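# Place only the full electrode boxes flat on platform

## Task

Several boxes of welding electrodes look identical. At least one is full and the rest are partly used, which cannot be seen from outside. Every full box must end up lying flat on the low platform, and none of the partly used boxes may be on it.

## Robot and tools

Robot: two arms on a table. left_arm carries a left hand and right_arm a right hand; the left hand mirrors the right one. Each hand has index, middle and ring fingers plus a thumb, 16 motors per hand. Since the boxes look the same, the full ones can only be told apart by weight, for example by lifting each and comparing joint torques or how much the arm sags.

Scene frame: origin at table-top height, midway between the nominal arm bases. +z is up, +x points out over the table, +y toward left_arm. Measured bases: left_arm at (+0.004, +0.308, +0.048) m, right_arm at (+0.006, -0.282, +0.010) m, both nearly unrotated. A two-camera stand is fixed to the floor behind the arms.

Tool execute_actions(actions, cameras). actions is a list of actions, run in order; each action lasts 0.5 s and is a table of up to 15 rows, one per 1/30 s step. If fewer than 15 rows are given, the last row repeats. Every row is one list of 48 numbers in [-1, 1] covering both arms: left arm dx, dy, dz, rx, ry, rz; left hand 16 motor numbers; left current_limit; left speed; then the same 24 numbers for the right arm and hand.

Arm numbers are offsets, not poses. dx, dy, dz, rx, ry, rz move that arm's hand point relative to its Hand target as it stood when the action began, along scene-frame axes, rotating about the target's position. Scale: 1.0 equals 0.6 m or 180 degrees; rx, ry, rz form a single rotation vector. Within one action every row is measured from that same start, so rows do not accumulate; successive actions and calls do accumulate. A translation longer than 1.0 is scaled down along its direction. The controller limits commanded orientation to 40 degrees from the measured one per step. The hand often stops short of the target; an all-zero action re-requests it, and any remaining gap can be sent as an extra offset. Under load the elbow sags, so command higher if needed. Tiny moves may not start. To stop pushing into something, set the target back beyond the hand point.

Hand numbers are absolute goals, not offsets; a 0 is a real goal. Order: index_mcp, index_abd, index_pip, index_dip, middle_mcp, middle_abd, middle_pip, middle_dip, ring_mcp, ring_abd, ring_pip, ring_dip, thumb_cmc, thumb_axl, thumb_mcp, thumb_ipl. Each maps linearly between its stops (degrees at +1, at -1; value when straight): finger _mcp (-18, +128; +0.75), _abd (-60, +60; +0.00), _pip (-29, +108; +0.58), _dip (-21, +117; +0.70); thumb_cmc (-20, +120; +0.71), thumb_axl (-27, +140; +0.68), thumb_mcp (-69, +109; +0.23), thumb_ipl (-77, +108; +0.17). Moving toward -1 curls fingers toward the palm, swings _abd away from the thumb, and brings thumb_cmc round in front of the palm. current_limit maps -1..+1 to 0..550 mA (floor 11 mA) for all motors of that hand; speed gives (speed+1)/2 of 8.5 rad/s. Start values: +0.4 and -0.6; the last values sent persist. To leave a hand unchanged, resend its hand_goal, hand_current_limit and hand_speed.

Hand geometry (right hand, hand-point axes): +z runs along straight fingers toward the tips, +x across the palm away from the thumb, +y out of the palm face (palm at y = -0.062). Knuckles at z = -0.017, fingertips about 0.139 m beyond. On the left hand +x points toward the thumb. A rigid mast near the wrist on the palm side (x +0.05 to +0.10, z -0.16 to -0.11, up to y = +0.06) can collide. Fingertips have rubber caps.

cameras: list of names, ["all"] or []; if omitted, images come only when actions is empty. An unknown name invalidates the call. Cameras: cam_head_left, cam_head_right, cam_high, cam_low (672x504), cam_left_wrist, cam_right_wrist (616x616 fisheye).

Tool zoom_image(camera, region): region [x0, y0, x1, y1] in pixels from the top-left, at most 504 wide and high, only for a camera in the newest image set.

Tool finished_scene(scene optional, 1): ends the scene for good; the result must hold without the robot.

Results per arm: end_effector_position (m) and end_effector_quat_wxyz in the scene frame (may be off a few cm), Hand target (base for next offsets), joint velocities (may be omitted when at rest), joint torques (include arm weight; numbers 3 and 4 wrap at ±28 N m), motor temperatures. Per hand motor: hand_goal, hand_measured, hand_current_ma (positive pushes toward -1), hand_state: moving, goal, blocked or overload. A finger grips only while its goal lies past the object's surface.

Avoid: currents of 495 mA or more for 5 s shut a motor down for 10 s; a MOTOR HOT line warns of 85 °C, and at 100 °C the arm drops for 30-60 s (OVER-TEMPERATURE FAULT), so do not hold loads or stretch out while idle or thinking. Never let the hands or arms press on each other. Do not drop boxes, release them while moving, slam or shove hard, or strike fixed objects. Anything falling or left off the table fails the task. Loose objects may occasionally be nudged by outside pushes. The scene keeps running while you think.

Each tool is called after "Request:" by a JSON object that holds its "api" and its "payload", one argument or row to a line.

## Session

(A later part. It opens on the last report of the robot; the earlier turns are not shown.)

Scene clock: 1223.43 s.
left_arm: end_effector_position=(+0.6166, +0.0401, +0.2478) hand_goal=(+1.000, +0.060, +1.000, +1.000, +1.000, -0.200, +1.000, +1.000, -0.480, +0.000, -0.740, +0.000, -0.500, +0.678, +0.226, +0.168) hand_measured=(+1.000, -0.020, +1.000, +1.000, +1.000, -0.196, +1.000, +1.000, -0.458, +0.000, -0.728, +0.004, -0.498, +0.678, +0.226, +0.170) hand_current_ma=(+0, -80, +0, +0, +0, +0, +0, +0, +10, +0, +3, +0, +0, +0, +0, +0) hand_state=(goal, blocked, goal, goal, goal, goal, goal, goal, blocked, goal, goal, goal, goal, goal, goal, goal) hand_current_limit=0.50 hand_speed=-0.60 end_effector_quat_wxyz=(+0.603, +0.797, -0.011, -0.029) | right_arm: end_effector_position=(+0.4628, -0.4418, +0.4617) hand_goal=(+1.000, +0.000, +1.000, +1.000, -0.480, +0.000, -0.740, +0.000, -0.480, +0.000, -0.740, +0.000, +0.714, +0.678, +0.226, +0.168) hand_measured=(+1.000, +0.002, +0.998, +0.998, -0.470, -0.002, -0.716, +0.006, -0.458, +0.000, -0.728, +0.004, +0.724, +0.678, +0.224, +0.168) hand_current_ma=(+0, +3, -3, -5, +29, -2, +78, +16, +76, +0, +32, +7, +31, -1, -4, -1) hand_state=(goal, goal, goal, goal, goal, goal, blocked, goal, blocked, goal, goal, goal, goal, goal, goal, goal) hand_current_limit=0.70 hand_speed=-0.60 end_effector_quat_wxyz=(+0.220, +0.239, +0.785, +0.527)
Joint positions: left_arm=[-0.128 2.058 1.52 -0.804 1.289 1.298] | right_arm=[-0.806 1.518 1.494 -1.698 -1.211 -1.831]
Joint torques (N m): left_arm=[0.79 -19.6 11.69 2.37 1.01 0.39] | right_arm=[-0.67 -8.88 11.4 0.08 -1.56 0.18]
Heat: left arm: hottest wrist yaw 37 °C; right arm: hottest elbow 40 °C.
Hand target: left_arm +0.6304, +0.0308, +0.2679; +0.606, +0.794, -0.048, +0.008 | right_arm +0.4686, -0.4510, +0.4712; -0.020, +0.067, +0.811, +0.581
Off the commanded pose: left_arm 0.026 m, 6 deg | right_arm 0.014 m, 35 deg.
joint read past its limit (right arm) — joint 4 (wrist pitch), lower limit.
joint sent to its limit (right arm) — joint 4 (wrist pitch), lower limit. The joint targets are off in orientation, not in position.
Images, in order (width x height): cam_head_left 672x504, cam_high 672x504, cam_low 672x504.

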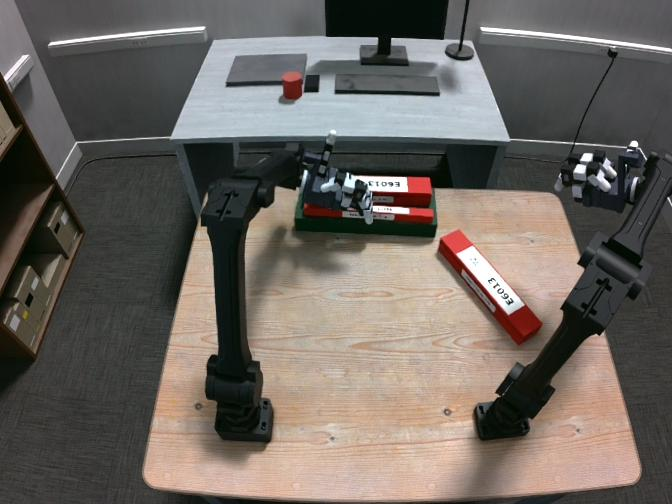

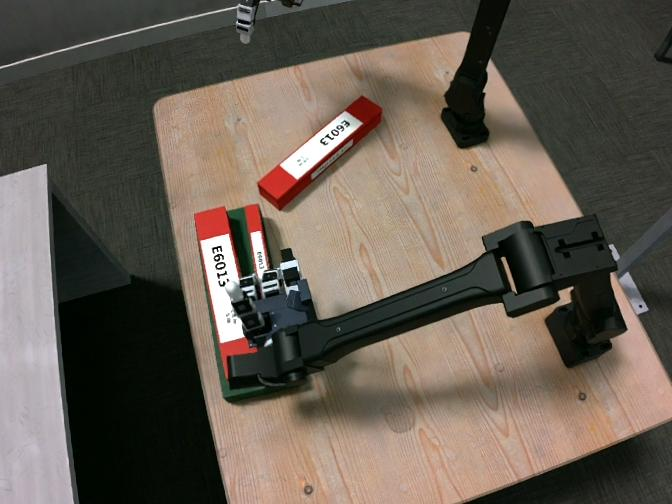

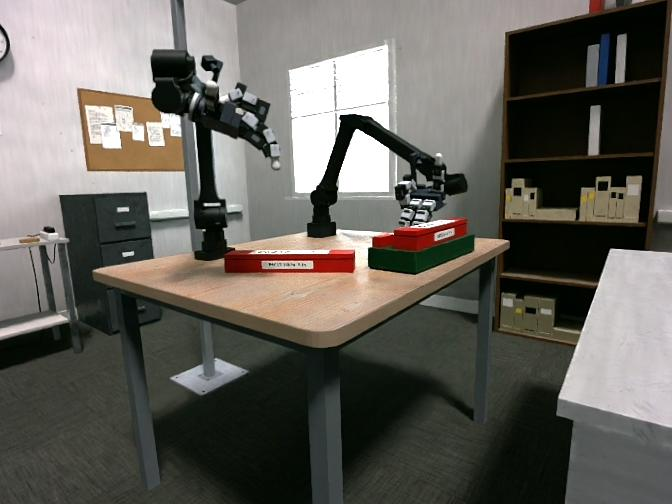

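Request:
{"api": "execute_actions", "payload": {
  "actions": [
    [[-0.004,0,0.02,0,0,0,1,-0.015,1,1,1,-0.2,1,1,-0.48,0,-0.74,0,-0.5,0.678,0.226,0.168,0.5,-0.6,0,0,0,0,0,0,1,0,1,1,-0.48,0,-0.74,0,-0.48,0,-0.74,0,0.714,0.678,0.226,0.168,0.7,-0.6]],
    [[0,0,0.025,0,0,0,1,-0.01,1,1,1,-0.2,1,1,-0.48,0,-0.74,0,-0.5,0.678,0.226,0.168,0.5,-0.6,0,0,0,0,0,0,1,0,1,1,-0.48,0,-0.74,0,-0.48,0,-0.74,0,0.714,0.678,0.226,0.168,0.7,-0.6]]
  ],
  "cameras": ["cam_head_left","cam_high","cam_low"]
}}

Request:
{"api": "zoom_image", "payload": {
  "camera": "cam_head_left",
  "region": [280, 160, 450, 260]
}}

Request:
{"api": "zoom_image", "payload": {
  "camera": "cam_high",
  "region": [190, 190, 340, 410]
}}

Scene clock: 1225.27 s.
left_arm: end_effector_position=(+0.6171, +0.0392, +0.2483) hand_goal=(+1.000, -0.010, +1.000, +1.000, +1.000, -0.200, +1.000, +1.000, -0.480, +0.000, -0.740, +0.000, -0.500, +0.678, +0.226, +0.168) hand_measured=(+1.000, -0.030, +1.000, +1.000, +1.000, -0.196, +1.000, +1.000, -0.458, +0.000, -0.728, +0.004, -0.498, +0.678, +0.226, +0.170) hand_current_ma=(+0, -6, +0, +0, +0, +0, +0, +0, +10, +0, +3, +0, +0, +0, +0, +0) hand_state=(goal, blocked, goal, goal, goal, goal, goal, goal, blocked, goal, goal, goal, goal, goal, goal, goal) hand_current_limit=0.50 hand_speed=-0.60 end_effector_quat_wxyz=(+0.601, +0.798, -0.009, -0.031) | right_arm: end_effector_position=(+0.4628, -0.4418, +0.4617) hand_goal=(+1.000, +0.000, +1.000, +1.000, -0.480, +0.000, -0.740, +0.000, -0.480, +0.000, -0.740, +0.000, +0.714, +0.678, +0.226, +0.168) hand_measured=(+1.000, +0.002, +0.998, +0.998, -0.470, -0.002, -0.716, +0.006, -0.458, +0.000, -0.728, +0.004, +0.724, +0.678, +0.224, +0.168) hand_current_ma=(+0, +3, -3, -5, +29, -2, +78, +16, +76, +0, +32, +7, +31, -1, -4, -1) hand_state=(goal, goal, goal, goal, goal, goal, blocked, goal, blocked, goal, goal, goal, goal, goal, goal, goal) hand_current_limit=0.70 hand_speed=-0.60 end_effector_quat_wxyz=(+0.220, +0.239, +0.785, +0.527)
Joint positions: left_arm=[-0.13 2.058 1.524 -0.814 1.285 1.298] | right_arm=[-0.806 1.518 1.494 -1.698 -1.211 -1.831]
Joint torques (N m): left_arm=[0.85 -22.77 11.92 0.92 1.17 0.35] | right_arm=[-0.62 -9 11.4 0.06 -1.56 0.18]
Heat: left arm: hottest shoulder 36 °C; right arm: hottest elbow 40 °C.
Hand target: left_arm +0.6280, +0.0306, +0.2950; +0.606, +0.794, -0.048, +0.008 | right_arm +0.4686, -0.4510, +0.4712; -0.020, +0.067, +0.811, +0.581
Off the commanded pose: left_arm 0.049 m, 6 deg | right_arm 0.014 m, 35 deg.
joint read past its limit (right arm) — joint 4 (wrist pitch), lower limit.
joint sent to its limit (right arm) — joint 4 (wrist pitch), lower limit. The joint targets are off in orientation, not in position.
Images, in order (width x height): cam_head_left 672x504, cam_high 672x504, cam_low 672x504.

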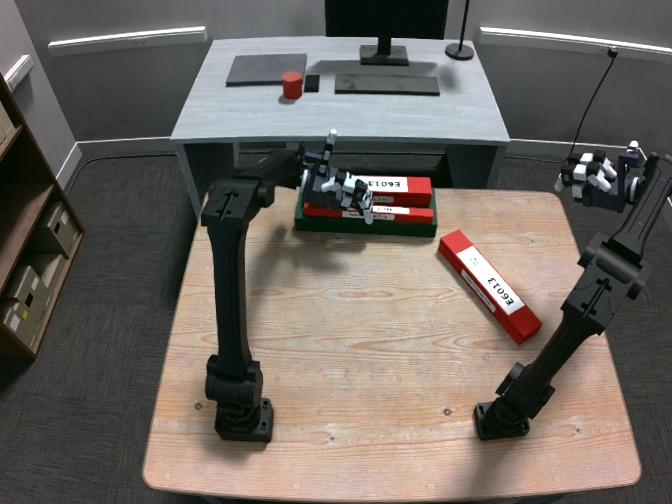

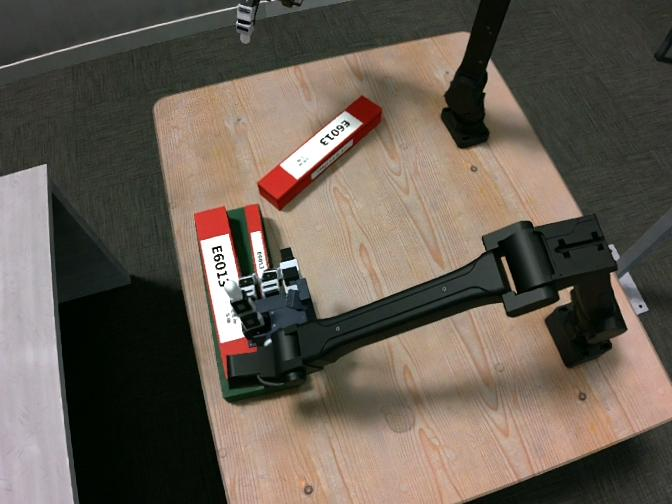

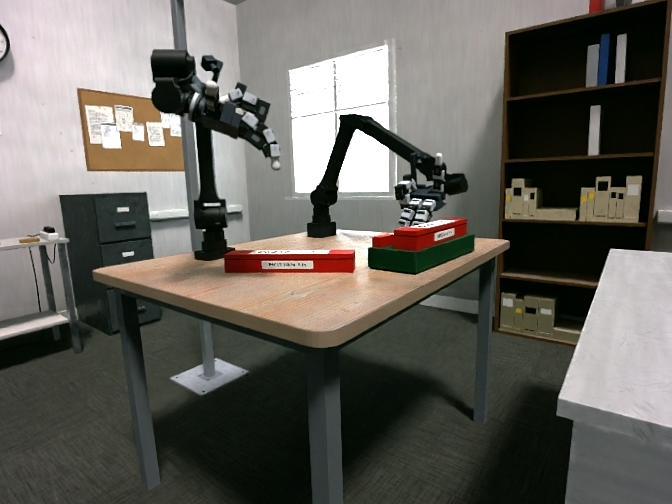

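Scaled by 2.965.

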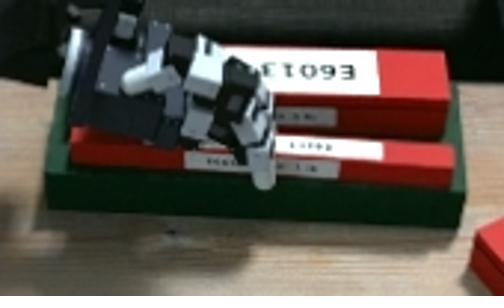

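Scaled by 2.291.

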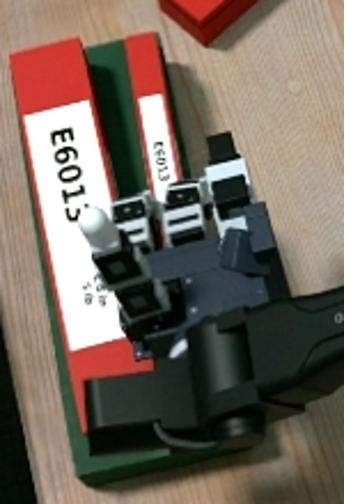

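Request:
{"api": "execute_actions", "payload": {
  "actions": [
    [[-0.015,0,0.01,0,0,0,1,-0.03,1,1,1,-0.25,1,1,-0.48,0,-0.74,0,-0.5,0.678,0.226,0.168,0.5,-0.6,0,0,0,0,0,0,1,0,1,1,-0.48,0,-0.74,0,-0.48,0,-0.74,0,0.714,0.678,0.226,0.168,0.7,-0.6]],
    [[0,0,0.01,0,0,0,1,-0.03,1,1,1,-0.25,1,1,-0.48,0,-0.74,0,-0.5,0.678,0.226,0.168,0.5,-0.6,0,0,0,0,0,0,1,0,1,1,-0.48,0,-0.74,0,-0.48,0,-0.74,0,0.714,0.678,0.226,0.168,0.7,-0.6]]
  ],
  "cameras": ["cam_head_left","cam_high","cam_low"]
}}

Request:
{"api": "zoom_image", "payload": {
  "camera": "cam_low",
  "region": [340, 160, 500, 280]
}}

Request:
{"api": "zoom_image", "payload": {
  "camera": "cam_high",
  "region": [190, 190, 340, 410]
}}

Scene clock: 1227.03 s.
left_arm: end_effector_position=(+0.6136, +0.0374, +0.2683) hand_goal=(+1.000, -0.030, +1.000, +1.000, +1.000, -0.250, +1.000, +1.000, -0.480, +0.000, -0.740, +0.000, -0.500, +0.678, +0.226, +0.168) hand_measured=(+1.000, -0.032, +1.000, +1.000, +1.000, -0.246, +1.000, +1.000, -0.458, +0.000, -0.728, +0.004, -0.498, +0.678, +0.226, +0.170) hand_current_ma=(+0, +0, +0, +0, +0, +0, +0, +0, +10, +0, +3, +0, +0, +0, +0, +0) hand_state=(goal, goal, goal, goal, goal, goal, goal, goal, blocked, goal, goal, goal, goal, goal, goal, goal) hand_current_limit=0.50 hand_speed=-0.60 end_effector_quat_wxyz=(+0.603, +0.798, -0.020, -0.019) | right_arm: end_effector_position=(+0.4628, -0.4418, +0.4617) hand_goal=(+1.000, +0.000, +1.000, +1.000, -0.480, +0.000, -0.740, +0.000, -0.480, +0.000, -0.740, +0.000, +0.714, +0.678, +0.226, +0.168) hand_measured=(+1.000, +0.002, +0.998, +0.998, -0.470, -0.002, -0.716, +0.006, -0.458, +0.000, -0.728, +0.004, +0.724, +0.678, +0.224, +0.168) hand_current_ma=(+0, +3, -3, -5, +29, -2, +78, +16, +76, +0, +32, +7, +31, -1, -4, -1) hand_state=(goal, goal, goal, goal, goal, goal, blocked, goal, blocked, goal, goal, goal, goal, goal, goal, goal) hand_current_limit=0.70 hand_speed=-0.60 end_effector_quat_wxyz=(+0.220, +0.239, +0.785, +0.527)
Joint positions: left_arm=[-0.133 2.025 1.524 -0.814 1.285 1.298] | right_arm=[-0.806 1.518 1.494 -1.698 -1.211 -1.831]
Joint torques (N m): left_arm=[0.91 -22.42 10.8 0.61 1.14 0.29] | right_arm=[-0.62 -8.94 11.4 0.08 -1.57 0.17]
Heat: left arm: hottest shoulder 36 °C; right arm: hottest elbow 40 °C.
Hand target: left_arm +0.6190, +0.0306, +0.3068; +0.606, +0.794, -0.048, +0.008 | right_arm +0.4686, -0.4510, +0.4712; -0.020, +0.067, +0.811, +0.581
Off the commanded pose: left_arm 0.039 m, 5 deg | right_arm 0.014 m, 35 deg.
joint read past its limit (right arm) — joint 4 (wrist pitch), lower limit.
joint sent to its limit (right arm) — joint 4 (wrist pitch), lower limit. The joint targets are off in orientation, not in position.
Images, in order (width x height): cam_head_left 672x504, cam_high 672x504, cam_low 672x504.

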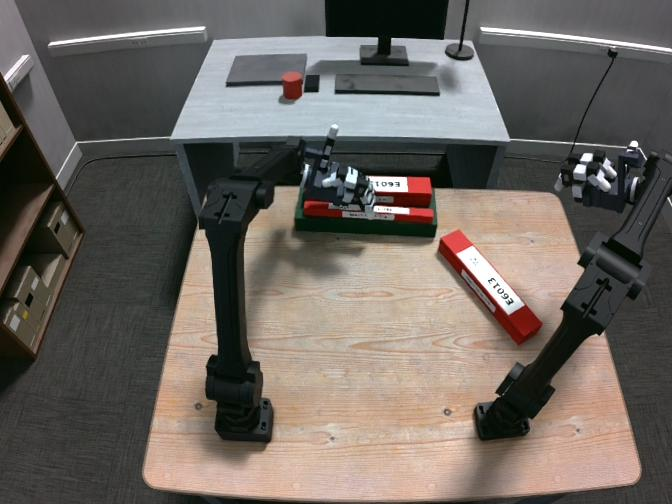

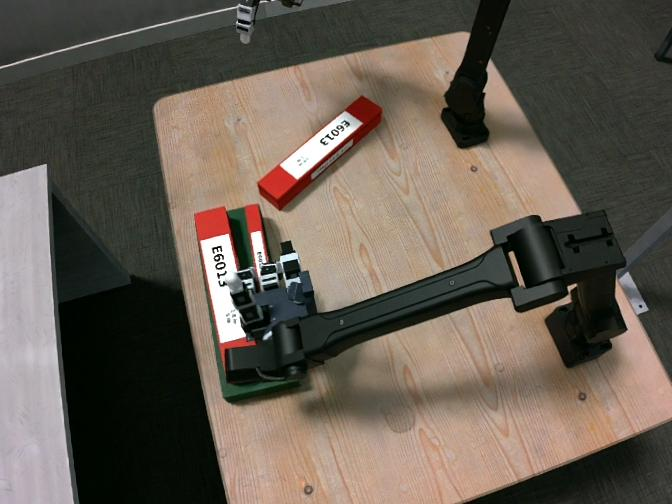

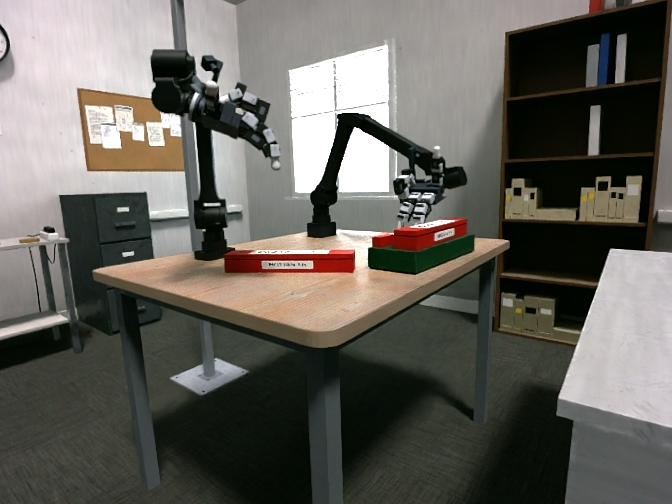

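Scaled by 3.150.

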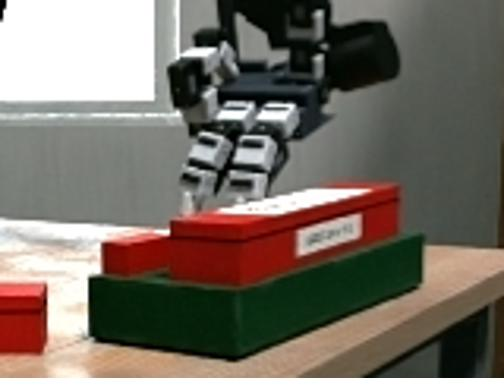

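Scaled by 2.291.

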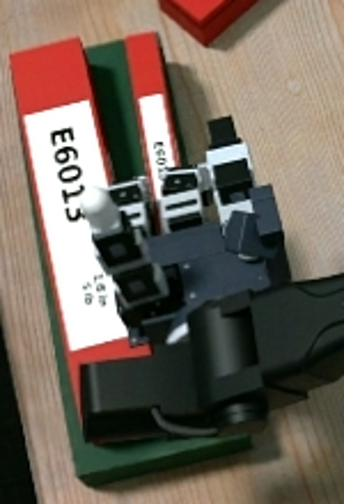

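Released; raising the hand clear now.

Request:
{"api": "execute_actions", "payload": {
  "actions": [
    [[-0.005,0,0.03,0,0,0,1,-0.03,1,1,1,-0.25,1,1,-0.48,0,-0.74,0,-0.5,0.678,0.226,0.168,0.5,-0.6,0,0,0,0,0,0,1,0,1,1,-0.48,0,-0.74,0,-0.48,0,-0.74,0,0.714,0.678,0.226,0.168,0.7,-0.6]],
    [[0,0,0.035,0,0,0,1,-0.03,1,1,1,-0.25,1,1,-0.48,0,-0.74,0,-0.5,0.678,0.226,0.168,0.5,-0.6,0,0,0,0,0,0,1,0,1,1,-0.48,0,-0.74,0,-0.48,0,-0.74,0,0.714,0.678,0.226,0.168,0.7,-0.6]],
    [[0,0,0.035,0,0,0,1,-0.03,1,1,1,-0.25,1,1,-0.48,0,-0.74,0,-0.5,0.678,0.226,0.168,0.5,-0.6,0,0,0,0,0,0,1,0,1,1,-0.48,0,-0.74,0,-0.48,0,-0.74,0,0.714,0.678,0.226,0.168,0.7,-0.6]],
    [[-0.02,0.01,0.03,0,0,0,1,-0.03,1,1,1,-0.25,1,1,-0.48,0,-0.74,0,-0.5,0.678,0.226,0.168,0.5,-0.6,0,0,0,0,0,0,1,0,1,1,-0.48,0,-0.74,0,-0.48,0,-0.74,0,0.714,0.678,0.226,0.168,0.7,-0.6]],
    [[-0.04,0.02,0.01,0,0,0,1,-0.03,1,1,1,-0.25,1,1,-0.48,0,-0.74,0,-0.5,0.678,0.226,0.168,0.5,-0.6,0,0,0,0,0,0,1,0,1,1,-0.48,0,-0.74,0,-0.48,0,-0.74,0,0.714,0.678,0.226,0.168,0.7,-0.6]],
    [[-0.06,0.03,0,0,0,0,1,-0.03,1,1,1,-0.25,1,1,-0.48,0,-0.74,0,-0.5,0.678,0.226,0.168,0.5,-0.6,0,0,0,0,0,0,1,0,1,1,-0.48,0,-0.74,0,-0.48,0,-0.74,0,0.714,0.678,0.226,0.168,0.7,-0.6]],
    [[-0.06,0.03,0,0,0,0,1,-0.03,1,1,1,-0.25,1,1,-0.48,0,-0.74,0,-0.5,0.678,0.226,0.168,0.5,-0.6,0,0,0,0,0,0,1,0,1,1,-0.48,0,-0.74,0,-0.48,0,-0.74,0,0.714,0.678,0.226,0.168,0.7,-0.6]],
    [[-0.06,0.03,0,0,0,0,1,-0.03,1,1,1,-0.25,1,1,-0.48,0,-0.74,0,-0.5,0.678,0.226,0.168,0.5,-0.6,0,0,0,0,0,0,1,0,1,1,-0.48,0,-0.74,0,-0.48,0,-0.74,0,0.714,0.678,0.226,0.168,0.7,-0.6]],
    [[-0.06,0.03,0,0,0,0,1,-0.03,1,1,1,-0.25,1,1,-0.48,0,-0.74,0,-0.5,0.678,0.226,0.168,0.5,-0.6,0,0,0,0,0,0,1,0,1,1,-0.48,0,-0.74,0,-0.48,0,-0.74,0,0.714,0.678,0.226,0.168,0.7,-0.6]]
  ],
  "cameras": ["cam_head_left","cam_high","cam_low"]
}}

Request:
{"api": "zoom_image", "payload": {
  "camera": "cam_low",
  "region": [340, 160, 500, 280]
}}

Request:
{"api": "zoom_image", "payload": {
  "camera": "cam_high",
  "region": [190, 190, 340, 410]
}}

Request:
{"api": "zoom_image", "payload": {
  "camera": "cam_head_left",
  "region": [280, 160, 450, 260]
}}

Scene clock: 1233.87 s.
left_arm: end_effector_position=(+0.4392, +0.1169, +0.3835) hand_goal=(+1.000, -0.030, +1.000, +1.000, +1.000, -0.250, +1.000, +1.000, -0.480, +0.000, -0.740, +0.000, -0.500, +0.678, +0.226, +0.168) hand_measured=(+1.000, -0.032, +1.000, +1.000, +1.000, -0.246, +1.000, +1.000, -0.458, +0.000, -0.728, +0.004, -0.498, +0.678, +0.226, +0.170) hand_current_ma=(+0, +0, +0, +0, +0, +0, +0, +0, +10, +0, +3, +0, +0, +0, +0, +0) hand_state=(goal, goal, goal, goal, goal, goal, goal, goal, blocked, goal, goal, goal, goal, goal, goal, goal) hand_current_limit=0.50 hand_speed=-0.60 end_effector_quat_wxyz=(+0.607, +0.794, -0.042, -0.001) | right_arm: end_effector_position=(+0.4628, -0.4418, +0.4617) hand_goal=(+1.000, +0.000, +1.000, +1.000, -0.480, +0.000, -0.740, +0.000, -0.480, +0.000, -0.740, +0.000, +0.714, +0.678, +0.226, +0.168) hand_measured=(+1.000, +0.002, +0.998, +0.998, -0.470, -0.002, -0.716, +0.006, -0.458, +0.000, -0.728, +0.004, +0.724, +0.678, +0.224, +0.168) hand_current_ma=(+0, +3, -3, -5, +29, -2, +78, +16, +76, +0, +32, +7, +31, -1, -4, -1) hand_state=(goal, goal, goal, goal, goal, goal, blocked, goal, blocked, goal, goal, goal, goal, goal, goal, goal) hand_current_limit=0.70 hand_speed=-0.60 end_effector_quat_wxyz=(+0.220, +0.239, +0.785, +0.527)
Joint positions: left_arm=[-0.001 1.562 1.188 -1.392 1.299 1.825] | right_arm=[-0.806 1.518 1.494 -1.698 -1.211 -1.831]
Joint torques (N m): left_arm=[2.49 -14.27 7.23 -0.28 0.99 0.33] | right_arm=[-0.62 -8.94 11.38 0.06 -1.56 0.18]
Heat: left arm: hottest shoulder 36 °C; right arm: hottest elbow 40 °C.
Hand target: left_arm +0.4360, +0.1207, +0.3910; +0.606, +0.794, -0.048, +0.009 | right_arm +0.4686, -0.4510, +0.4712; -0.020, +0.067, +0.811, +0.581
Off the commanded pose: left_arm 0.009 m, 1 deg | right_arm 0.014 m, 35 deg.
joint read past its limit (right arm) — joint 4 (wrist pitch), lower limit.
joint sent to its limit (right arm) — joint 4 (wrist pitch), lower limit. The joint targets are off in orientation, not in position.
Images, in order (width x height): cam_head_left 672x504, cam_high 672x504, cam_low 672x504.

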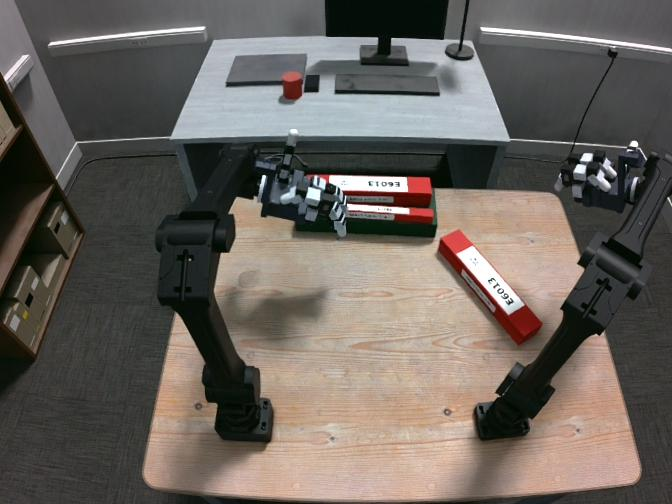

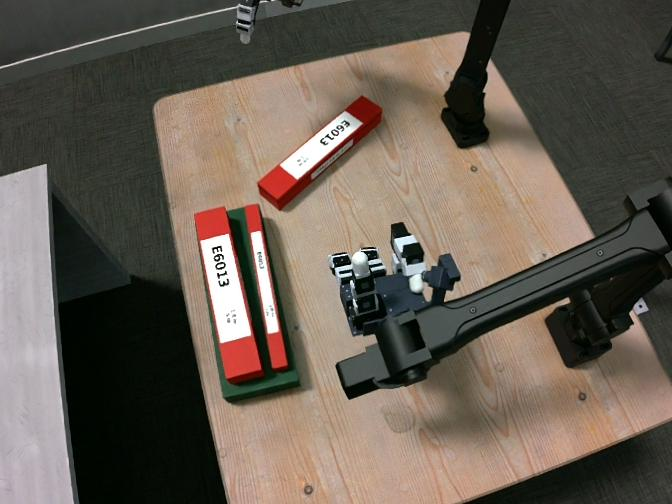

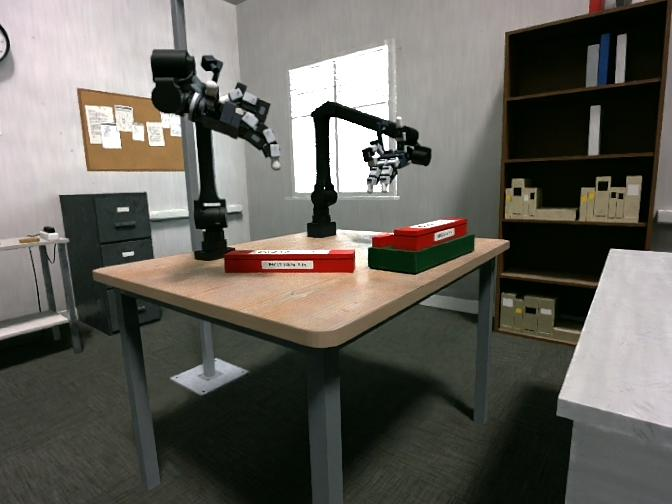

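Scaled by 3.150.

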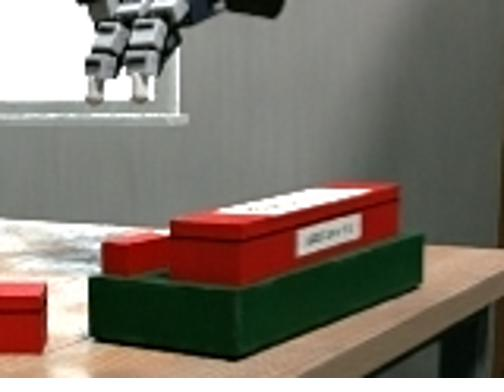

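Scaled by 2.291.

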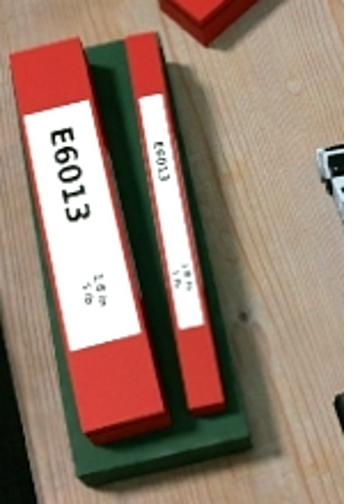

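Scaled by 2.965.

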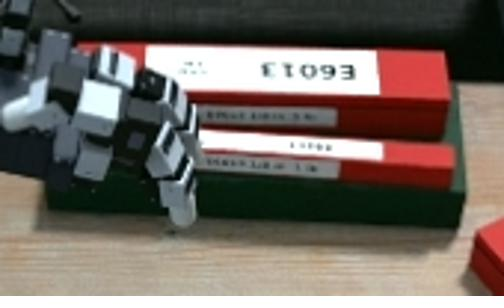

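Request:
{"api": "zoom_image", "payload": {
  "camera": "cam_low",
  "region": [365, 215, 445, 275]
}}

Request:
{"api": "zoom_image", "payload": {
  "camera": "cam_high",
  "region": [190, 195, 250, 255]
}}

Scaled by 6.300.

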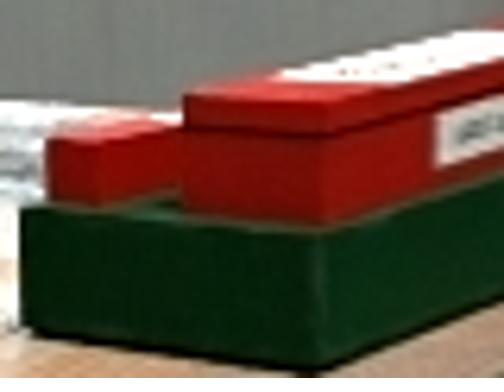

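Scaled by 8.400.

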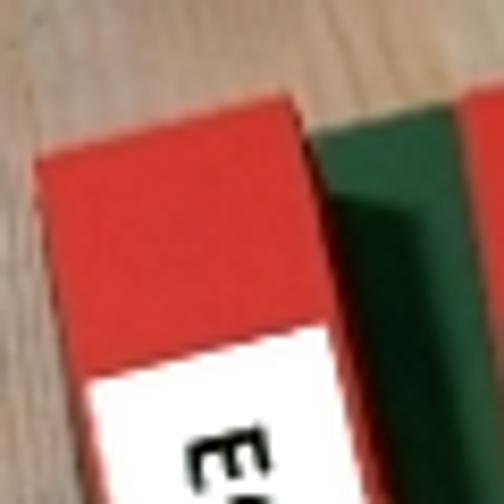

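Request:
{"api": "finished_scene", "payload": {

}}

The scene is finished: the task was done.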